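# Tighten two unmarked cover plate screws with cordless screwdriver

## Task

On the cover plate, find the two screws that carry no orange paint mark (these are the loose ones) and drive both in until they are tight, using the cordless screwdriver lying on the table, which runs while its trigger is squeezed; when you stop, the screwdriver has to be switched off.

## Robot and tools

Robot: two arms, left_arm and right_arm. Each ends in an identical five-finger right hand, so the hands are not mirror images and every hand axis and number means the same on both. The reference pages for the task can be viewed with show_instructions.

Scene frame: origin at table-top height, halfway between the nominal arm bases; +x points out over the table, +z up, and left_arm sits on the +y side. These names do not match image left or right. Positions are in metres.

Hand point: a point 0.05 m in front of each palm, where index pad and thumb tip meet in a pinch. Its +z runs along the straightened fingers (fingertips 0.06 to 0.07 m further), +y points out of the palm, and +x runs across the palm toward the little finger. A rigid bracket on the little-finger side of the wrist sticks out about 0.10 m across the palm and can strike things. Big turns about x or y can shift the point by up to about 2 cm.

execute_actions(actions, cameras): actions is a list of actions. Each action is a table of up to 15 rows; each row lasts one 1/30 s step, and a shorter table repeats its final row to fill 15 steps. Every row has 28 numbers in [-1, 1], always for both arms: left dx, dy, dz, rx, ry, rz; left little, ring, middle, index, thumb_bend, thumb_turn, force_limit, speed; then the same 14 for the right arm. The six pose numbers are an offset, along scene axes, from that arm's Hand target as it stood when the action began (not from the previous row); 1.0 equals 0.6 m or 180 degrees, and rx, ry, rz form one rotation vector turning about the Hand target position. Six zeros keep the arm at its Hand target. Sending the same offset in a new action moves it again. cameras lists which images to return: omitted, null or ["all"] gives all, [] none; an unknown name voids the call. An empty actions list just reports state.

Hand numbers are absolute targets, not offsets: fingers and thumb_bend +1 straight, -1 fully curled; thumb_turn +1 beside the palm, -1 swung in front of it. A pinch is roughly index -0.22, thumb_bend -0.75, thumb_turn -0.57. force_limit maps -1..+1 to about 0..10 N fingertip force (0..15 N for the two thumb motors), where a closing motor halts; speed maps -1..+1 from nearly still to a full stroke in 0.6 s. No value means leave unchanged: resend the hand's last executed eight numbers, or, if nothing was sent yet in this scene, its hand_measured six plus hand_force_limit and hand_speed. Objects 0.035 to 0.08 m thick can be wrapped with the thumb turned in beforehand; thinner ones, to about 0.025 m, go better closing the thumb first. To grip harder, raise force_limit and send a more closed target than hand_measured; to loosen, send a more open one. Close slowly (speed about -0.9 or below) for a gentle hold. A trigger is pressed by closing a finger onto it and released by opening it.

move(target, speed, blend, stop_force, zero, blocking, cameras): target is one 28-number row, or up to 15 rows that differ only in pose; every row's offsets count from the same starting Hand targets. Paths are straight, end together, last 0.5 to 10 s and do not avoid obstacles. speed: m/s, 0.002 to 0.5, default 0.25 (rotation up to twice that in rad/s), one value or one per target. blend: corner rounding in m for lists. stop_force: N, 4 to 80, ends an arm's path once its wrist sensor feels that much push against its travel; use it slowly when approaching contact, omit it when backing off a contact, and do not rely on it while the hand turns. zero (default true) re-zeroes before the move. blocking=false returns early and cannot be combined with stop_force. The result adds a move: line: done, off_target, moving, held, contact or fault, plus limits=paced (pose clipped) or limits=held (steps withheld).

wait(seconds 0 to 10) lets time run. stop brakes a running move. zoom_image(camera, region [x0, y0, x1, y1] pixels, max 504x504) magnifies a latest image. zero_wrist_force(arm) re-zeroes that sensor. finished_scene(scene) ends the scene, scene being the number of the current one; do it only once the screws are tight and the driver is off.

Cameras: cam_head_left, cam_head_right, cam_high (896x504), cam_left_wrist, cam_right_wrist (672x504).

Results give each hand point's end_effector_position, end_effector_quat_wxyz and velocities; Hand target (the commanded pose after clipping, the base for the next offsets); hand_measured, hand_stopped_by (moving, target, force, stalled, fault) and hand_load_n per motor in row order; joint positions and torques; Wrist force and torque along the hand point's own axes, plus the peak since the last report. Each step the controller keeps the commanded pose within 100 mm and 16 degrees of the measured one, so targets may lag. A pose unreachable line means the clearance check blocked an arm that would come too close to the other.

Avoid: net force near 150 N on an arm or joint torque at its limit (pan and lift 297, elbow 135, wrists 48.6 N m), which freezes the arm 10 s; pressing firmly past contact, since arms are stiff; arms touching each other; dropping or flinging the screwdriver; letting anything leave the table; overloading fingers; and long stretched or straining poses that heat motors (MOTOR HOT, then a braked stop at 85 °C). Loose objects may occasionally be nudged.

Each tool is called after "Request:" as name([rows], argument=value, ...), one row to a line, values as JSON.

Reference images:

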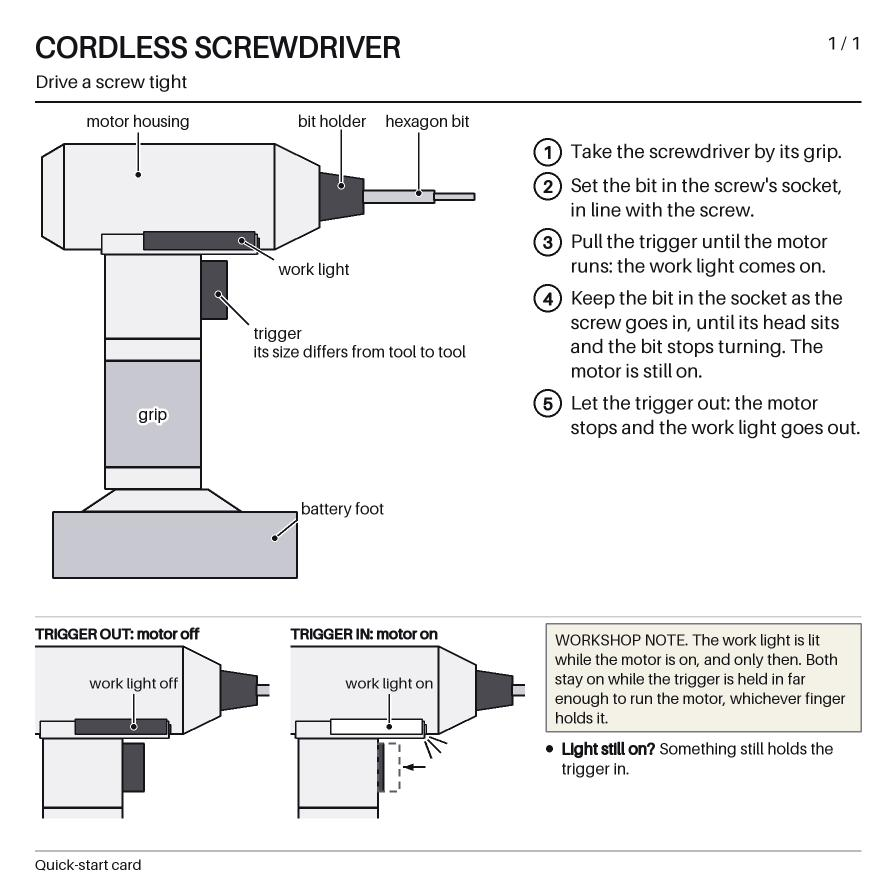

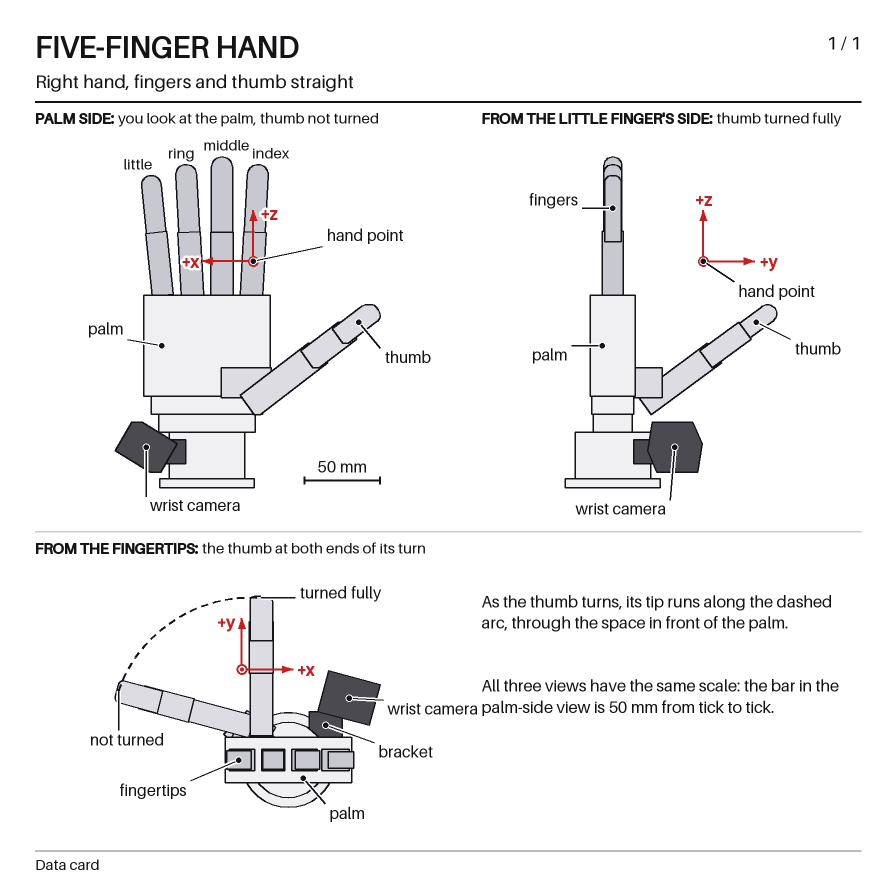

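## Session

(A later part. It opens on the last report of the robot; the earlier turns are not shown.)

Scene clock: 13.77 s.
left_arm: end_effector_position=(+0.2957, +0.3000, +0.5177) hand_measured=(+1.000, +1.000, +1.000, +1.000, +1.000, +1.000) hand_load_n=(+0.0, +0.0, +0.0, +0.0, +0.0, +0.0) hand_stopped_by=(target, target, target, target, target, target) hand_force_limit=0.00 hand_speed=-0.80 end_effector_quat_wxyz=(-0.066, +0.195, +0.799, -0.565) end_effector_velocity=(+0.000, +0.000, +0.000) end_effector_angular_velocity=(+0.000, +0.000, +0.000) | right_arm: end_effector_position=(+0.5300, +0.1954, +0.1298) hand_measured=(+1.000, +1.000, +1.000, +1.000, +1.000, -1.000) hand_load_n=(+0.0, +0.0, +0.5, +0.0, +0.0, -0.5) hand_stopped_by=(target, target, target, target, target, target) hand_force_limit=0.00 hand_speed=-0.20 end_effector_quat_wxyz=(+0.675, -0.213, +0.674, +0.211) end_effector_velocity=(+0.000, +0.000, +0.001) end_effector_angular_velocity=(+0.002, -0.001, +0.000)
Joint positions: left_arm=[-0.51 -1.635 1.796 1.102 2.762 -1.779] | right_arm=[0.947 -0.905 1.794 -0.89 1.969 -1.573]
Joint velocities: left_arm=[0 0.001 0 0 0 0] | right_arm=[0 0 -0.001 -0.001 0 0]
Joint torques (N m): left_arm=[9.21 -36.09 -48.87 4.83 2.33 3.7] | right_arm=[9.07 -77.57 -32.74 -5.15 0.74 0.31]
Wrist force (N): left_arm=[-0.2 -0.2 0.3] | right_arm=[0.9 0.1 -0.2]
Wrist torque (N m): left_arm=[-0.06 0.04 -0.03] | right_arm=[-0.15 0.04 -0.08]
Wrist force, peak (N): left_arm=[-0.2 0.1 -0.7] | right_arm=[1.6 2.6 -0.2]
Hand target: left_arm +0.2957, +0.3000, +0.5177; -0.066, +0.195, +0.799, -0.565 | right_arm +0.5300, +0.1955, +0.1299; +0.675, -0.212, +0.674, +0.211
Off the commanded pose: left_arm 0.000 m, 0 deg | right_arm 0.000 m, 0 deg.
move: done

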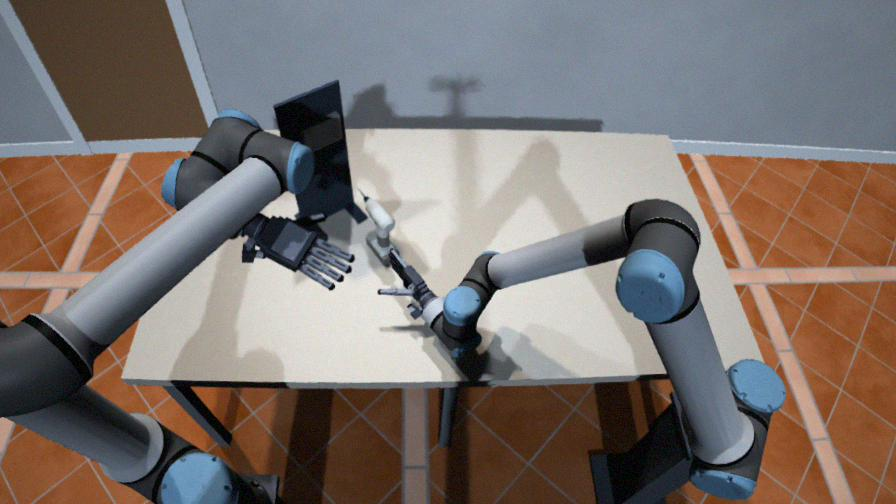

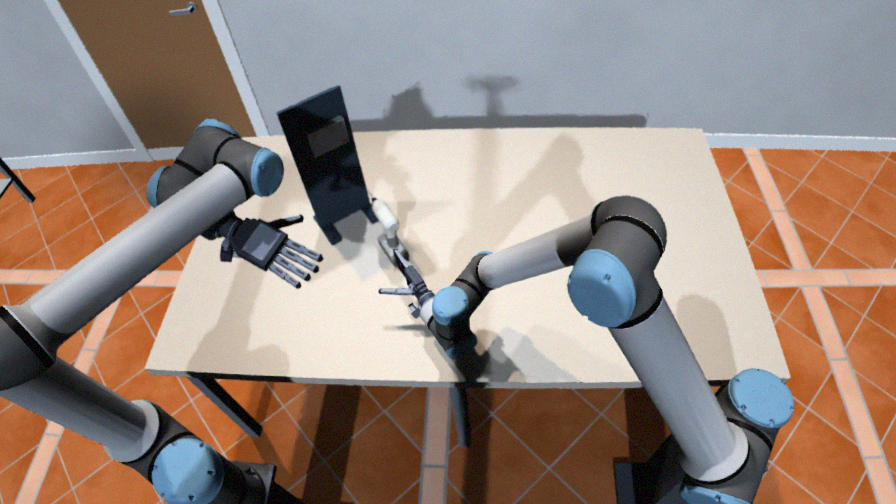

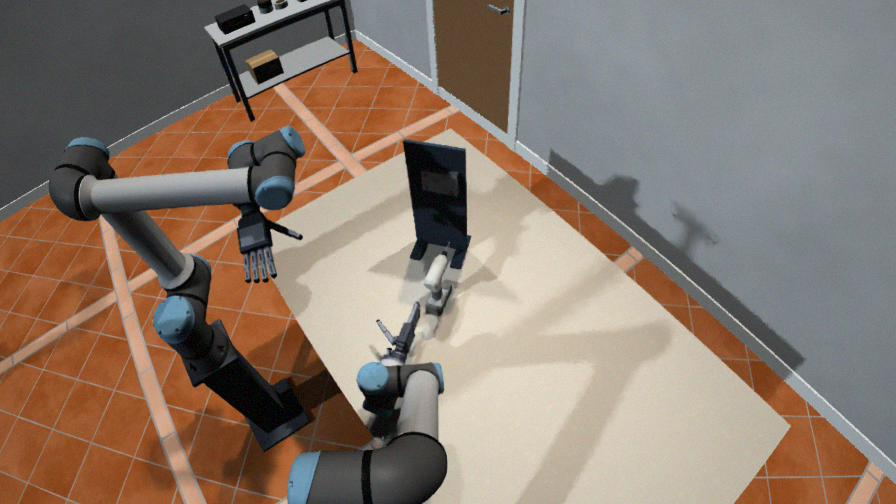

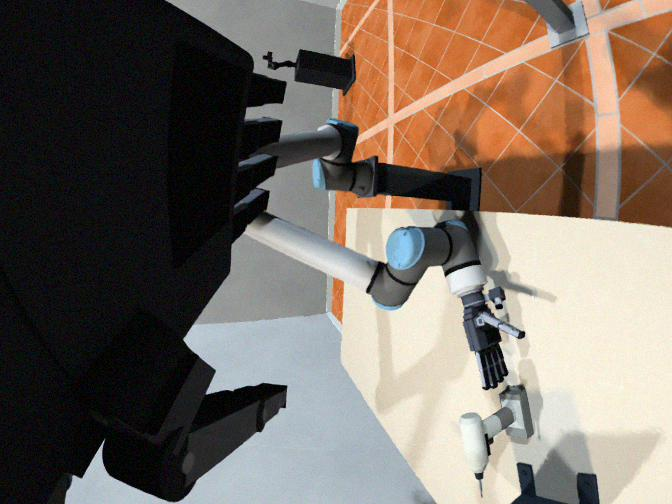

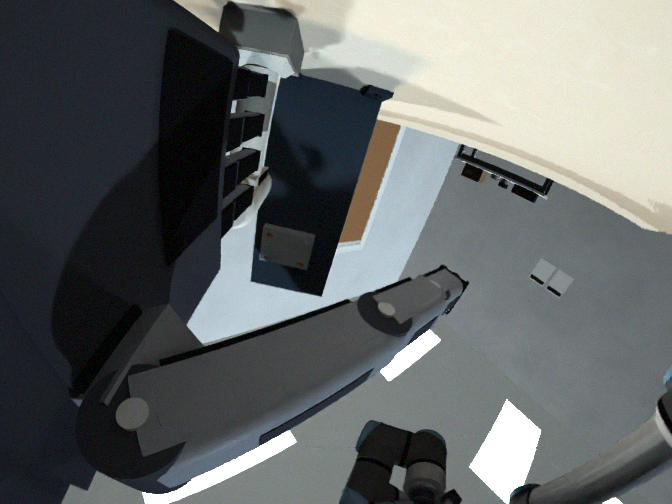

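Request:
move(target=[0,0,0,0,0,0,1,1,1,1,1,1,0,-0.8,0.057,-0.082,-0.01,0,0,0.022,1,1,1,1,1,-1,0,-0.2], speed=0.2, cameras=["cam_head_left","cam_high","cam_left_wrist","cam_right_wrist"])

Request:
zoom_image(camera="cam_head_left", region=[320, 160, 460, 310])

Request:
zoom_image(camera="cam_high", region=[370, 220, 490, 380])

Request:
zoom_image(camera="cam_right_wrist", region=[200, 0, 600, 300])

Request:
zoom_image(camera="cam_left_wrist", region=[420, 340, 620, 504])

Scene clock: 16.10 s.
left_arm: end_effector_position=(+0.2957, +0.3000, +0.5177) hand_measured=(+1.000, +1.000, +1.000, +1.000, +1.000, +1.000) hand_load_n=(+0.0, +0.0, +0.0, +0.0, +0.0, -0.5) hand_stopped_by=(target, target, target, target, target, target) hand_force_limit=0.00 hand_speed=-0.80 end_effector_quat_wxyz=(-0.066, +0.195, +0.799, -0.565) end_effector_velocity=(+0.000, +0.000, +0.000) end_effector_angular_velocity=(+0.001, +0.000, -0.001) | right_arm: end_effector_position=(+0.5641, +0.1464, +0.1239) hand_measured=(+1.000, +1.000, +1.000, +1.000, +1.000, -1.000) hand_load_n=(+0.0, +0.0, +0.0, +0.0, -0.5, -0.5) hand_stopped_by=(target, target, target, target, target, target) hand_force_limit=0.00 hand_speed=-0.20 end_effector_quat_wxyz=(+0.668, -0.235, +0.666, +0.234) end_effector_velocity=(+0.000, +0.000, +0.000) end_effector_angular_velocity=(+0.000, +0.000, +0.002)
Joint positions: left_arm=[-0.51 -1.635 1.796 1.102 2.762 -1.779] | right_arm=[0.842 -0.938 1.88 -0.943 1.796 -1.573]
Joint velocities: left_arm=[-0.001 0 0 0 -0.001 0] | right_arm=[0 -0.001 0 0.001 -0.002 0]
Joint torques (N m): left_arm=[7.17 -33.84 -48.18 5.4 2.93 3.83] | right_arm=[-8.87 -74.57 -24.78 0.01 -0.86 -0.59]
Wrist force (N): left_arm=[0.1 -0.5 -0.4] | right_arm=[0.5 0.4 -0.3]
Wrist torque (N m): left_arm=[-0.06 0.02 -0.02] | right_arm=[-0.11 0.09 -0.08]
Wrist force, peak (N): left_arm=[0.3 -0.5 -0.5] | right_arm=[0.2 2.3 -0.4]
Hand target: left_arm +0.2957, +0.3000, +0.5177; -0.066, +0.195, +0.799, -0.565 | right_arm +0.5641, +0.1463, +0.1238; +0.667, -0.236, +0.666, +0.234
Off the commanded pose: left_arm 0.000 m, 0 deg | right_arm 0.000 m, 0 deg.
move: done
Images, in order (width x height): cam_head_left 896x504, cam_high 896x504, cam_left_wrist 672x504, cam_right_wrist 672x504.

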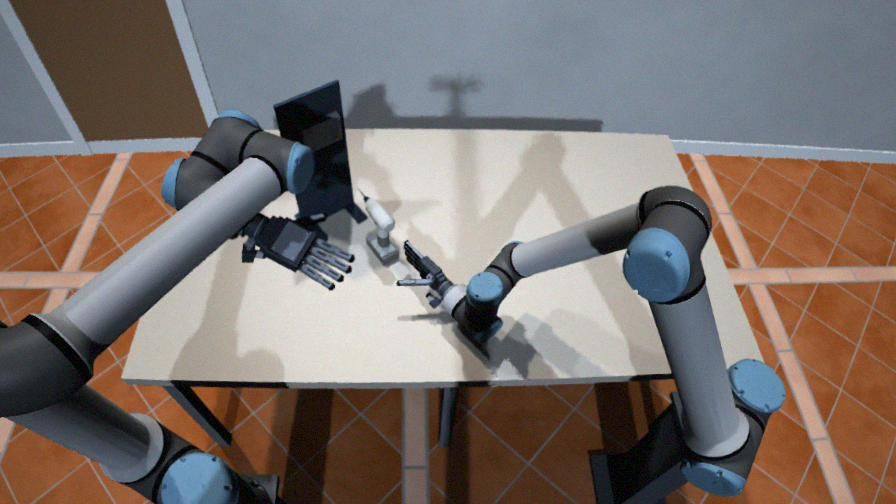

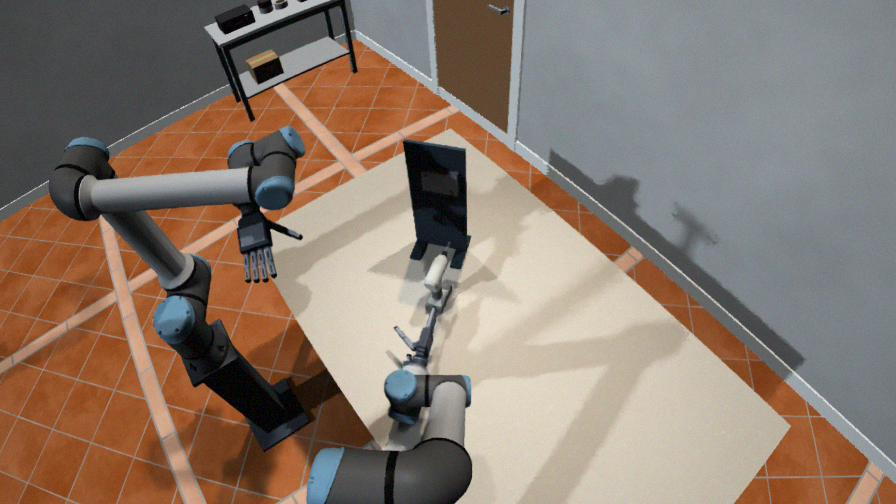

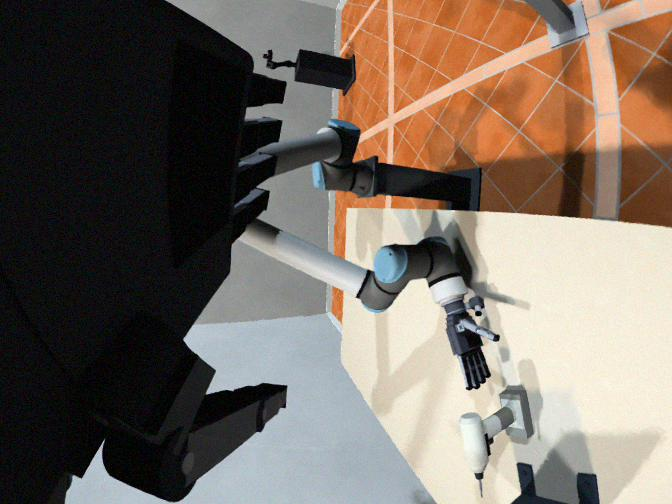

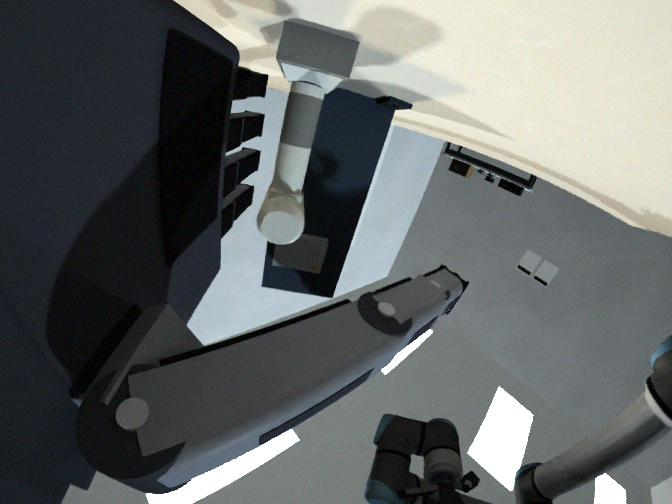

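Scaled by 3.360.

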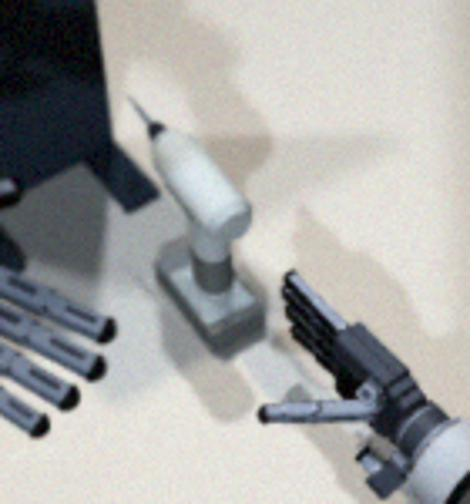

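Scaled by 3.150.

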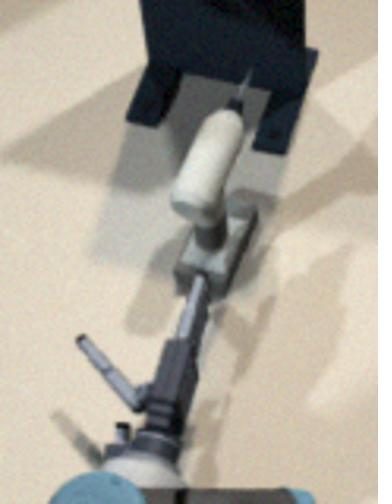

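Scaled by 1.260 from the camera's 672x504 image, which has a finer 960x720 frame.

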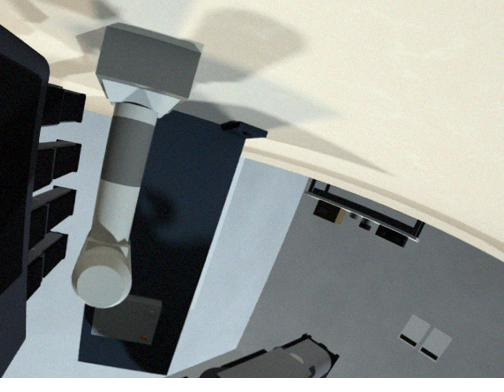

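Scaled by 2.520 from the camera's 672x504 image, which has a finer 960x720 frame.

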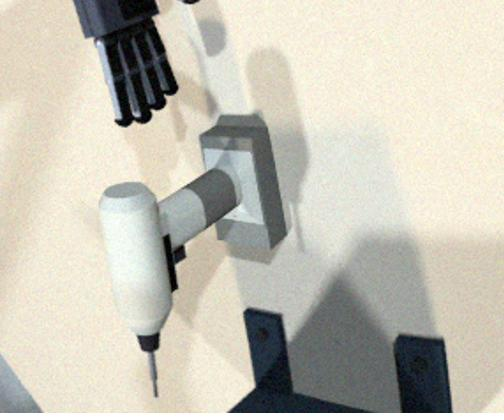

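Request:
move(target=[0,0,0,0,0,0,1,1,1,1,1,1,0,-0.8,0.142,0.031,-0.01,0,0,-0.0167,1,1,1,1,1,-1,0,-0.2], speed=0.15, cameras=["cam_head_left","cam_high","cam_left_wrist","cam_right_wrist"])

Request:
zoom_image(camera="cam_head_left", region=[320, 160, 460, 310])

Request:
zoom_image(camera="cam_high", region=[370, 220, 490, 380])

Request:
zoom_image(camera="cam_right_wrist", region=[200, 0, 600, 300])

Request:
zoom_image(camera="cam_left_wrist", region=[420, 340, 620, 504])

Scene clock: 17.77 s.
left_arm: end_effector_position=(+0.2957, +0.3000, +0.5177) hand_measured=(+1.000, +1.000, +1.000, +1.000, +1.000, +1.000) hand_load_n=(+0.0, +0.0, -0.5, +0.0, +0.0, +0.0) hand_stopped_by=(target, target, target, target, target, target) hand_force_limit=0.00 hand_speed=-0.80 end_effector_quat_wxyz=(-0.066, +0.195, +0.799, -0.565) end_effector_velocity=(+0.000, +0.000, +0.000) end_effector_angular_velocity=(+0.000, +0.002, -0.001) | right_arm: end_effector_position=(+0.6493, +0.1649, +0.1178) hand_measured=(+1.000, +1.000, +1.000, +1.000, +1.000, -1.000) hand_load_n=(+0.0, +0.0, +0.0, +0.0, +0.0, -0.5) hand_stopped_by=(target, target, target, target, target, target) hand_force_limit=0.00 hand_speed=-0.20 end_effector_quat_wxyz=(+0.673, -0.218, +0.672, +0.217) end_effector_velocity=(+0.000, +0.000, +0.000) end_effector_angular_velocity=(-0.001, +0.001, +0.000)
Joint positions: left_arm=[-0.51 -1.635 1.796 1.102 2.762 -1.779] | right_arm=[0.788 -0.869 1.753 -0.885 1.795 -1.573]
Joint velocities: left_arm=[-0.001 0 0 0 0 -0.001] | right_arm=[0 0 0 0.001 0 0]
Joint torques (N m): left_arm=[7.34 -38.25 -47.35 5.37 2.68 3.49] | right_arm=[11.08 -87.02 -31.9 -4.87 1.96 1.78]
Wrist force (N): left_arm=[-0.4 -0.1 -0.3] | right_arm=[0.6 0.2 -0.4]
Wrist torque (N m): left_arm=[0.00 0.10 -0.03] | right_arm=[-0.13 0.05 -0.08]
Wrist force, peak (N): left_arm=[0.3 0.3 -0.5] | right_arm=[1.1 1.1 -1.8]
Hand target: left_arm +0.2957, +0.3000, +0.5177; -0.066, +0.195, +0.799, -0.565 | right_arm +0.6493, +0.1651, +0.1179; +0.673, -0.218, +0.672, +0.217
Off the commanded pose: left_arm 0.000 m, 0 deg | right_arm 0.000 m, 0 deg.
move: done
Images, in order (width x height): cam_head_left 896x504, cam_high 896x504, cam_left_wrist 672x504, cam_right_wrist 672x504.

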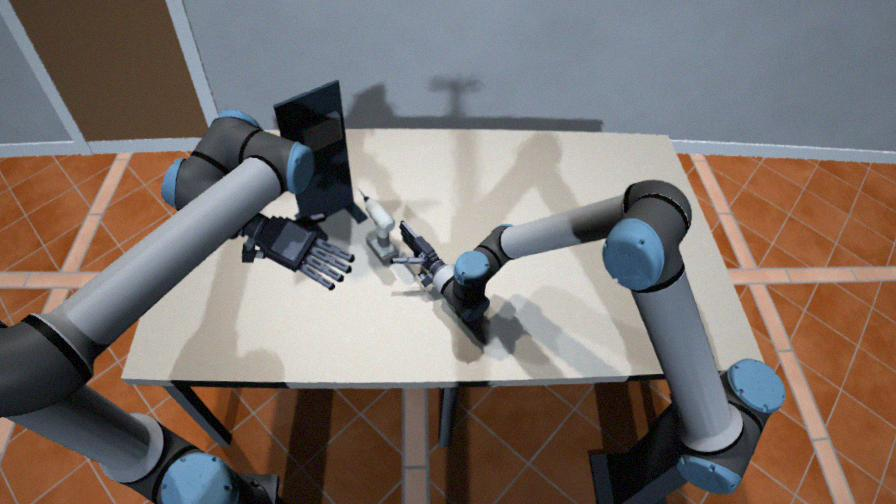

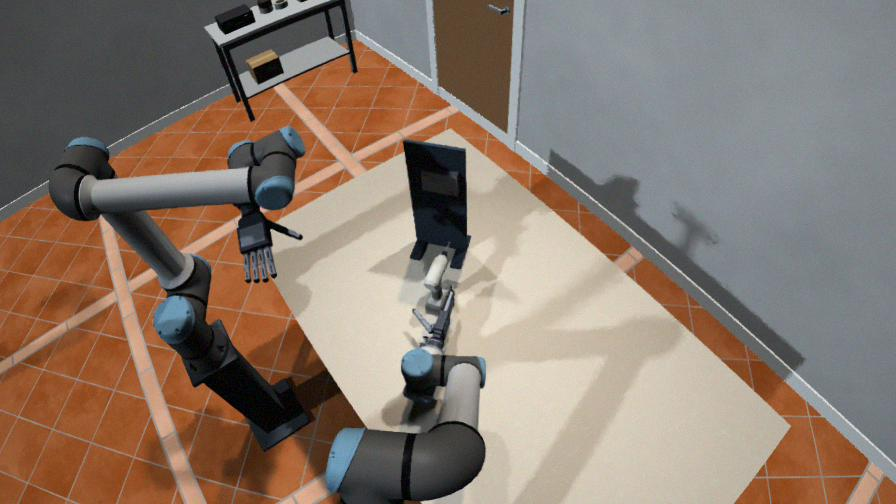

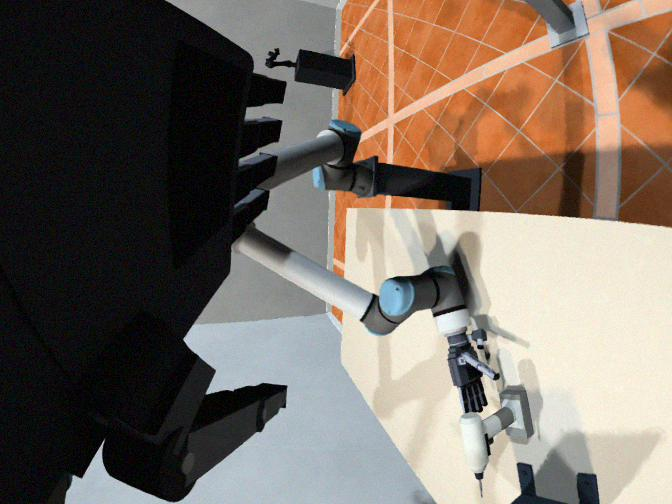

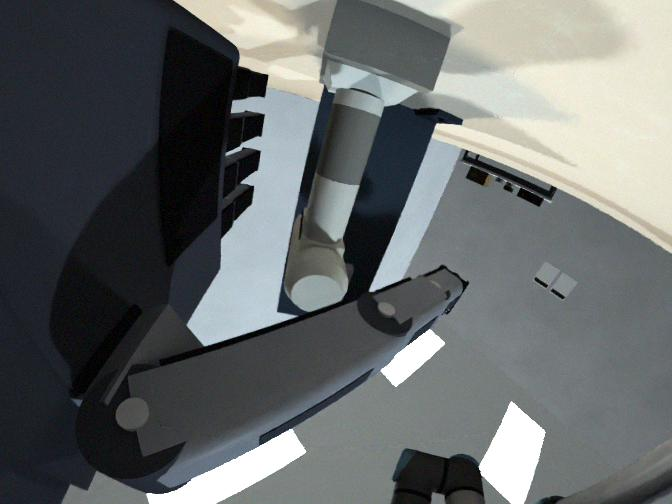

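Scaled by 3.360.

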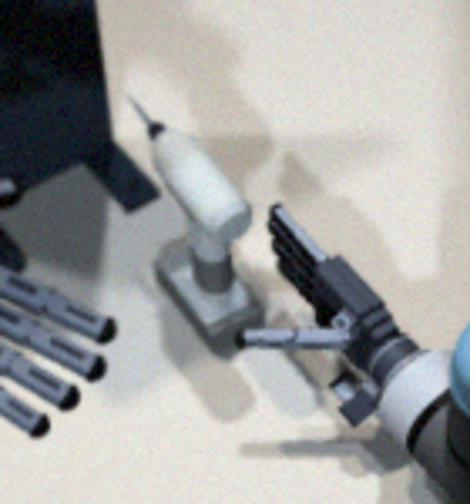

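Scaled by 3.150.

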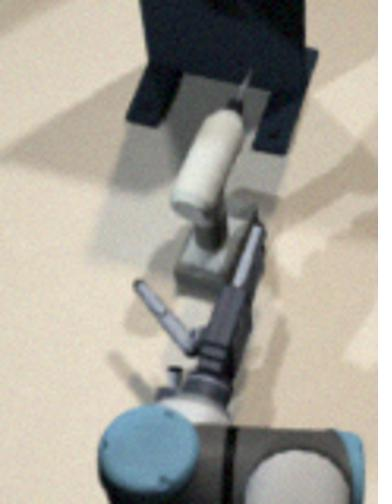

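Scaled by 1.260 from the camera's 672x504 image, which has a finer 960x720 frame.

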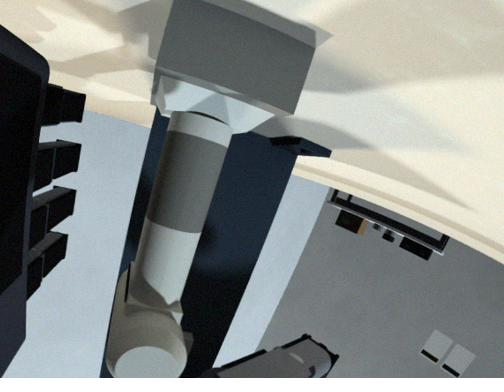

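Scaled by 2.520 from the camera's 672x504 image, which has a finer 960x720 frame.

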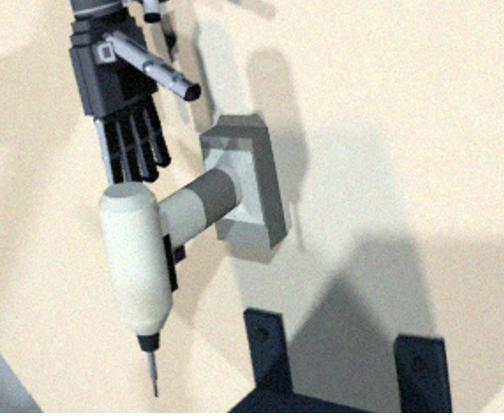

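Request:
move(target=[0,0,0,0,0,0,1,1,1,1,1,1,0,-0.8,0.075,0.067,0.005,0,0,0,1,1,1,1,1,-1,0,-0.2], speed=0.08, stop_force=8, cameras=["cam_head_left","cam_high","cam_left_wrist","cam_right_wrist"])

Request:
zoom_image(camera="cam_head_left", region=[320, 160, 460, 310])

Request:
zoom_image(camera="cam_high", region=[370, 220, 490, 380])

Request:
zoom_image(camera="cam_right_wrist", region=[200, 0, 600, 300])

Request:
zoom_image(camera="cam_left_wrist", region=[420, 340, 620, 504])

Scene clock: 20.93 s.
left_arm: end_effector_position=(+0.2957, +0.3000, +0.5177) hand_measured=(+1.000, +1.000, +1.000, +1.000, +1.000, +1.000) hand_load_n=(+0.0, +0.0, -0.5, +0.0, +0.0, -0.5) hand_stopped_by=(target, target, target, target, target, target) hand_force_limit=0.00 hand_speed=-0.80 end_effector_quat_wxyz=(-0.066, +0.195, +0.799, -0.565) end_effector_velocity=(+0.000, +0.000, +0.000) end_effector_angular_velocity=(+0.000, -0.001, -0.001) | right_arm: end_effector_position=(+0.6943, +0.2053, +0.1209) hand_measured=(+1.000, +1.000, +1.000, +1.000, +1.000, -1.000) hand_load_n=(+0.0, +0.0, +0.0, +0.0, +0.0, +0.0) hand_stopped_by=(target, target, target, target, target, target) hand_force_limit=0.00 hand_speed=-0.20 end_effector_quat_wxyz=(+0.673, -0.218, +0.672, +0.217) end_effector_velocity=(+0.000, +0.000, +0.001) end_effector_angular_velocity=(+0.001, +0.000, +0.000)
Joint positions: left_arm=[-0.51 -1.635 1.796 1.102 2.762 -1.779] | right_arm=[0.78 -0.809 1.62 -0.812 1.786 -1.573]
Joint velocities: left_arm=[-0.001 0 0 0 0 0.001] | right_arm=[0 -0.001 0 0 0 0]
Joint torques (N m): left_arm=[5.32 -30.94 -47.49 5.11 2.18 3.84] | right_arm=[14.13 -105.87 -35.8 -4.31 1.49 1.84]
Wrist force (N): left_arm=[0.2 -0.1 -0.2] | right_arm=[0.7 0.6 -0.4]
Wrist torque (N m): left_arm=[-0.02 0.00 -0.01] | right_arm=[-0.08 0.07 -0.07]
Wrist force, peak (N): left_arm=[0.0 0.4 -0.5] | right_arm=[1.0 -0.2 -1.4]
Hand target: left_arm +0.2957, +0.3000, +0.5177; -0.066, +0.195, +0.799, -0.565 | right_arm +0.6943, +0.2053, +0.1209; +0.673, -0.218, +0.672, +0.217
Off the commanded pose: left_arm 0.000 m, 0 deg | right_arm 0.000 m, 0 deg.
move: done
Images, in order (width x height): cam_head_left 896x504, cam_high 896x504, cam_left_wrist 672x504, cam_right_wrist 672x504.

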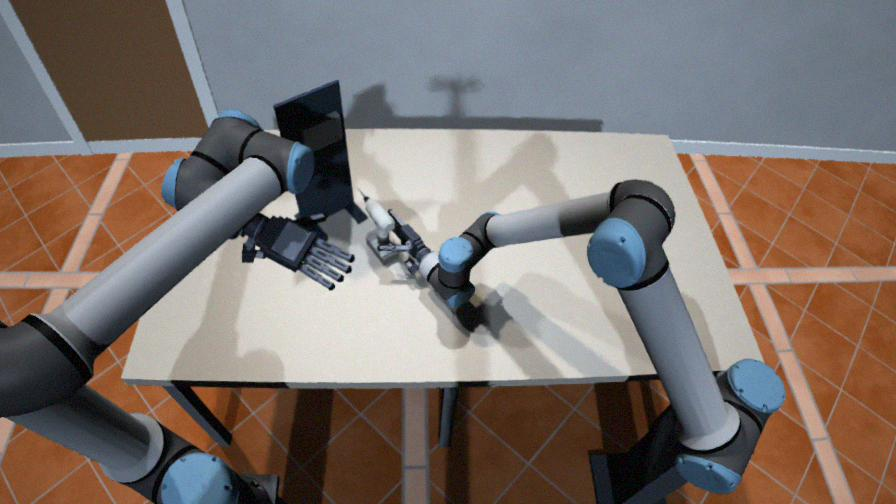

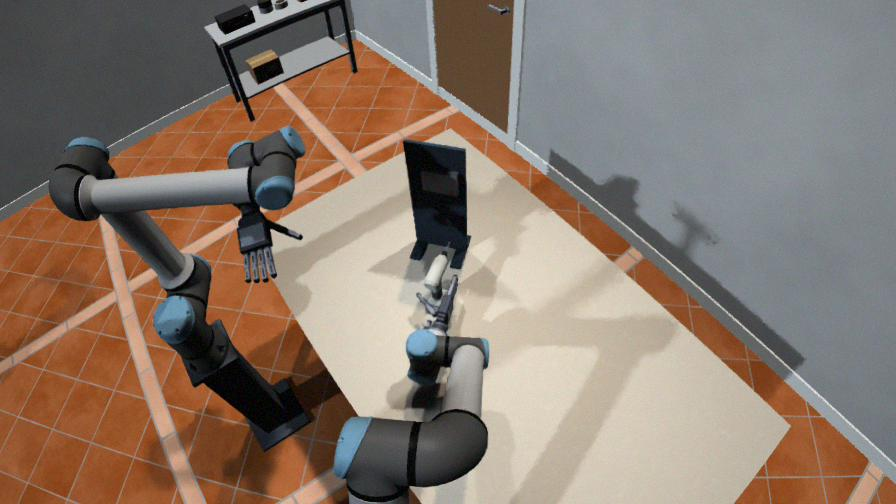

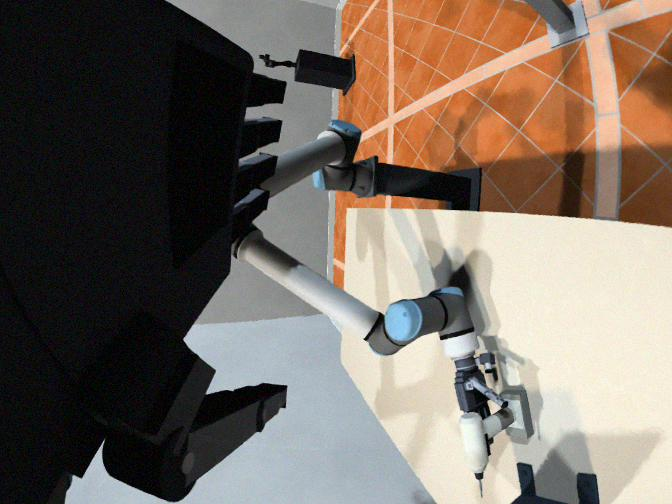

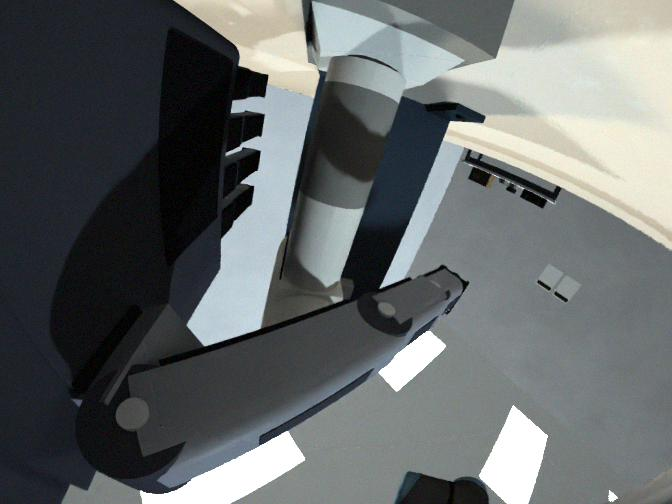

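Scaled by 3.360.

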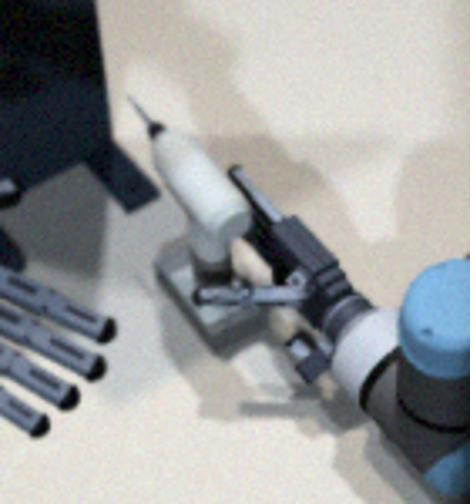

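Scaled by 3.150.

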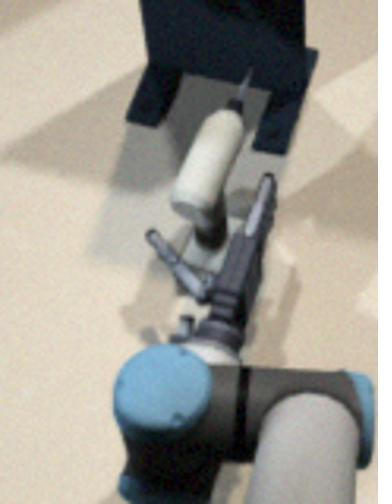

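Scaled by 1.260 from the camera's 672x504 image, which has a finer 960x720 frame.

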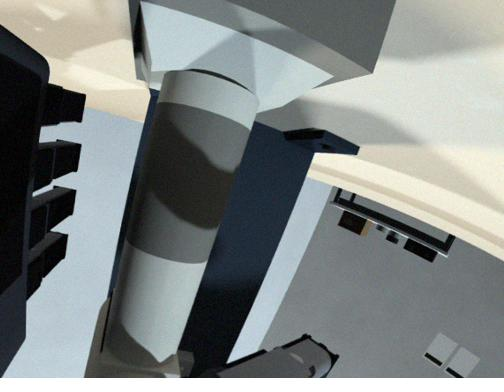

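Scaled by 2.520 from the camera's 672x504 image, which has a finer 960x720 frame.

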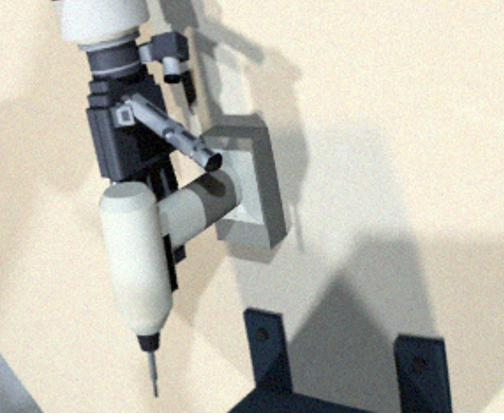

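Request:
move(target=[0,0,0,0,0,0,1,1,1,1,1,1,0,-0.8,0.0257,0.0495,0,0,0,0,1,1,1,1,1,-1,0,-0.2], speed=0.06, stop_force=6, cameras=["cam_head_left","cam_high","cam_left_wrist","cam_right_wrist"])

Request:
zoom_image(camera="cam_high", region=[370, 220, 490, 380])

Request:
zoom_image(camera="cam_left_wrist", region=[420, 340, 620, 504])

Scene clock: 23.33 s.
left_arm: end_effector_position=(+0.2957, +0.3000, +0.5177) hand_measured=(+1.000, +1.000, +1.000, +1.000, +1.000, +1.000) hand_load_n=(+0.0, +0.0, +0.0, +0.0, +0.0, -0.5) hand_stopped_by=(target, target, target, target, target, target) hand_force_limit=0.00 hand_speed=-0.80 end_effector_quat_wxyz=(-0.066, +0.195, +0.799, -0.565) end_effector_velocity=(+0.000, +0.000, +0.000) end_effector_angular_velocity=(+0.000, +0.000, -0.001) | right_arm: end_effector_position=(+0.7097, +0.2350, +0.1210) hand_measured=(+1.000, +1.000, +1.000, +1.000, +1.000, -1.000) hand_load_n=(+0.0, +0.0, +0.0, +0.0, +0.0, +0.0) hand_stopped_by=(target, target, target, target, target, target) hand_force_limit=0.00 hand_speed=-0.20 end_effector_quat_wxyz=(+0.673, -0.218, +0.672, +0.217) end_effector_velocity=(+0.000, +0.000, +0.001) end_effector_angular_velocity=(+0.001, +0.000, +0.000)
Joint positions: left_arm=[-0.51 -1.635 1.796 1.102 2.762 -1.779] | right_arm=[0.79 -0.77 1.539 -0.77 1.796 -1.573]
Joint velocities: left_arm=[-0.001 0.001 0 0 0 0] | right_arm=[0 0 0 0 0 0]
Joint torques (N m): left_arm=[9.04 -24.43 -45.1 6.11 2.48 3.9] | right_arm=[-13.97 -108.62 -37.45 -4.21 -1.02 -0.73]
Wrist force (N): left_arm=[0.5 0.1 -0.3] | right_arm=[0.6 0.3 0.2]
Wrist torque (N m): left_arm=[0.03 -0.04 0.03] | right_arm=[-0.14 0.05 -0.10]
Wrist force, peak (N): left_arm=[0.0 -0.1 -0.9] | right_arm=[0.8 0.1 -1.2]
Hand target: left_arm +0.2957, +0.3000, +0.5177; -0.066, +0.195, +0.799, -0.565 | right_arm +0.7097, +0.2350, +0.1210; +0.673, -0.218, +0.672, +0.217
Off the commanded pose: left_arm 0.000 m, 0 deg | right_arm 0.000 m, 0 deg.
move: done
Images, in order (width x height): cam_head_left 896x504, cam_high 896x504, cam_left_wrist 672x504, cam_right_wrist 672x504.

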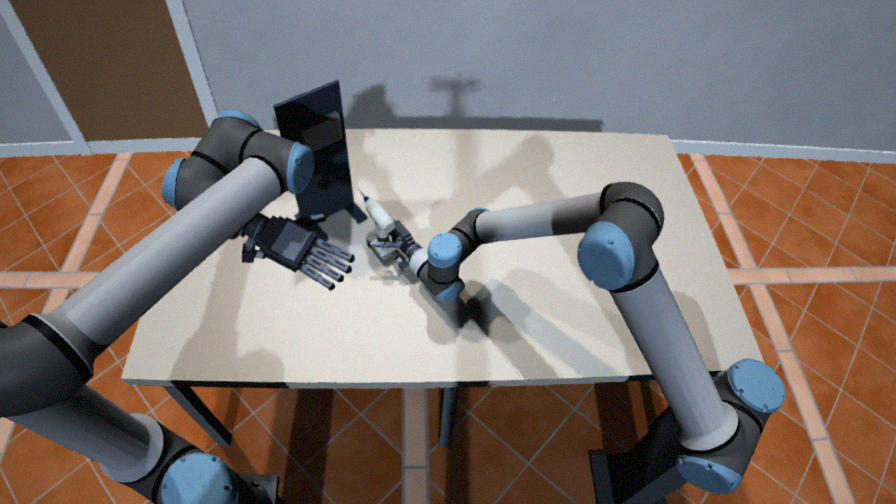

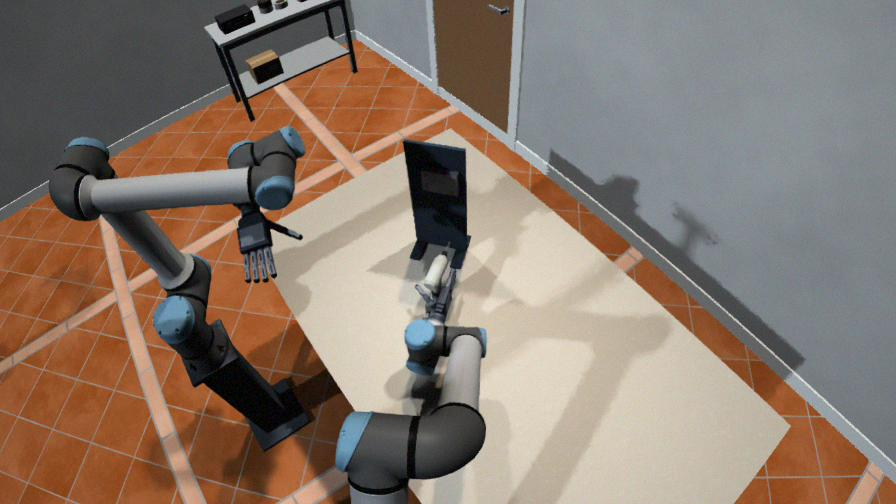

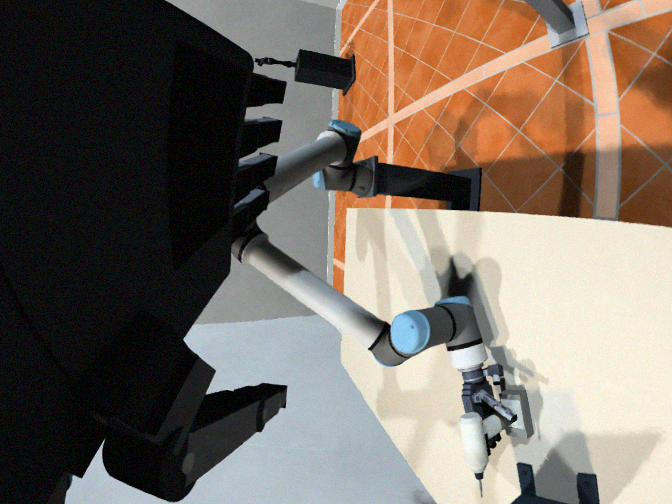

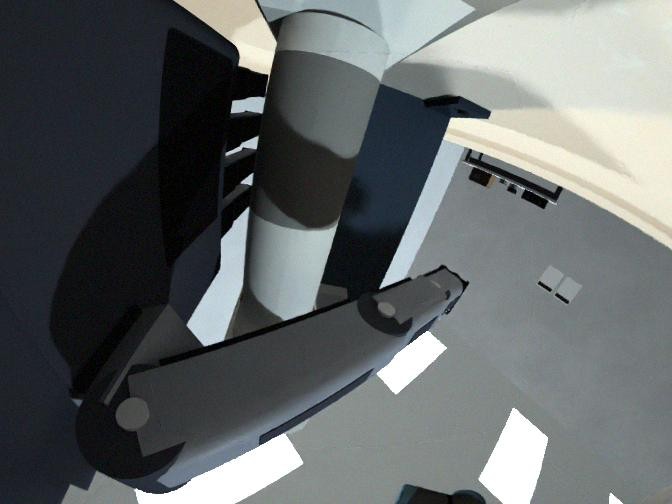

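Scaled by 3.150.

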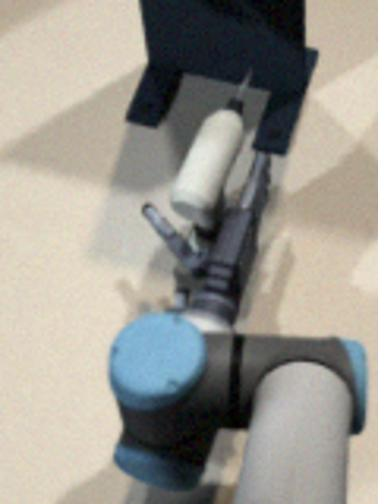

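Scaled by 2.520 from the camera's 672x504 image, which has a finer 960x720 frame.

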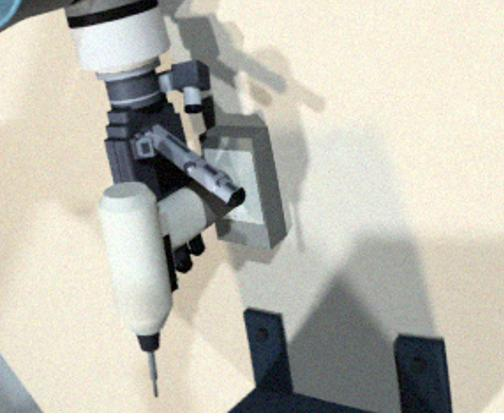

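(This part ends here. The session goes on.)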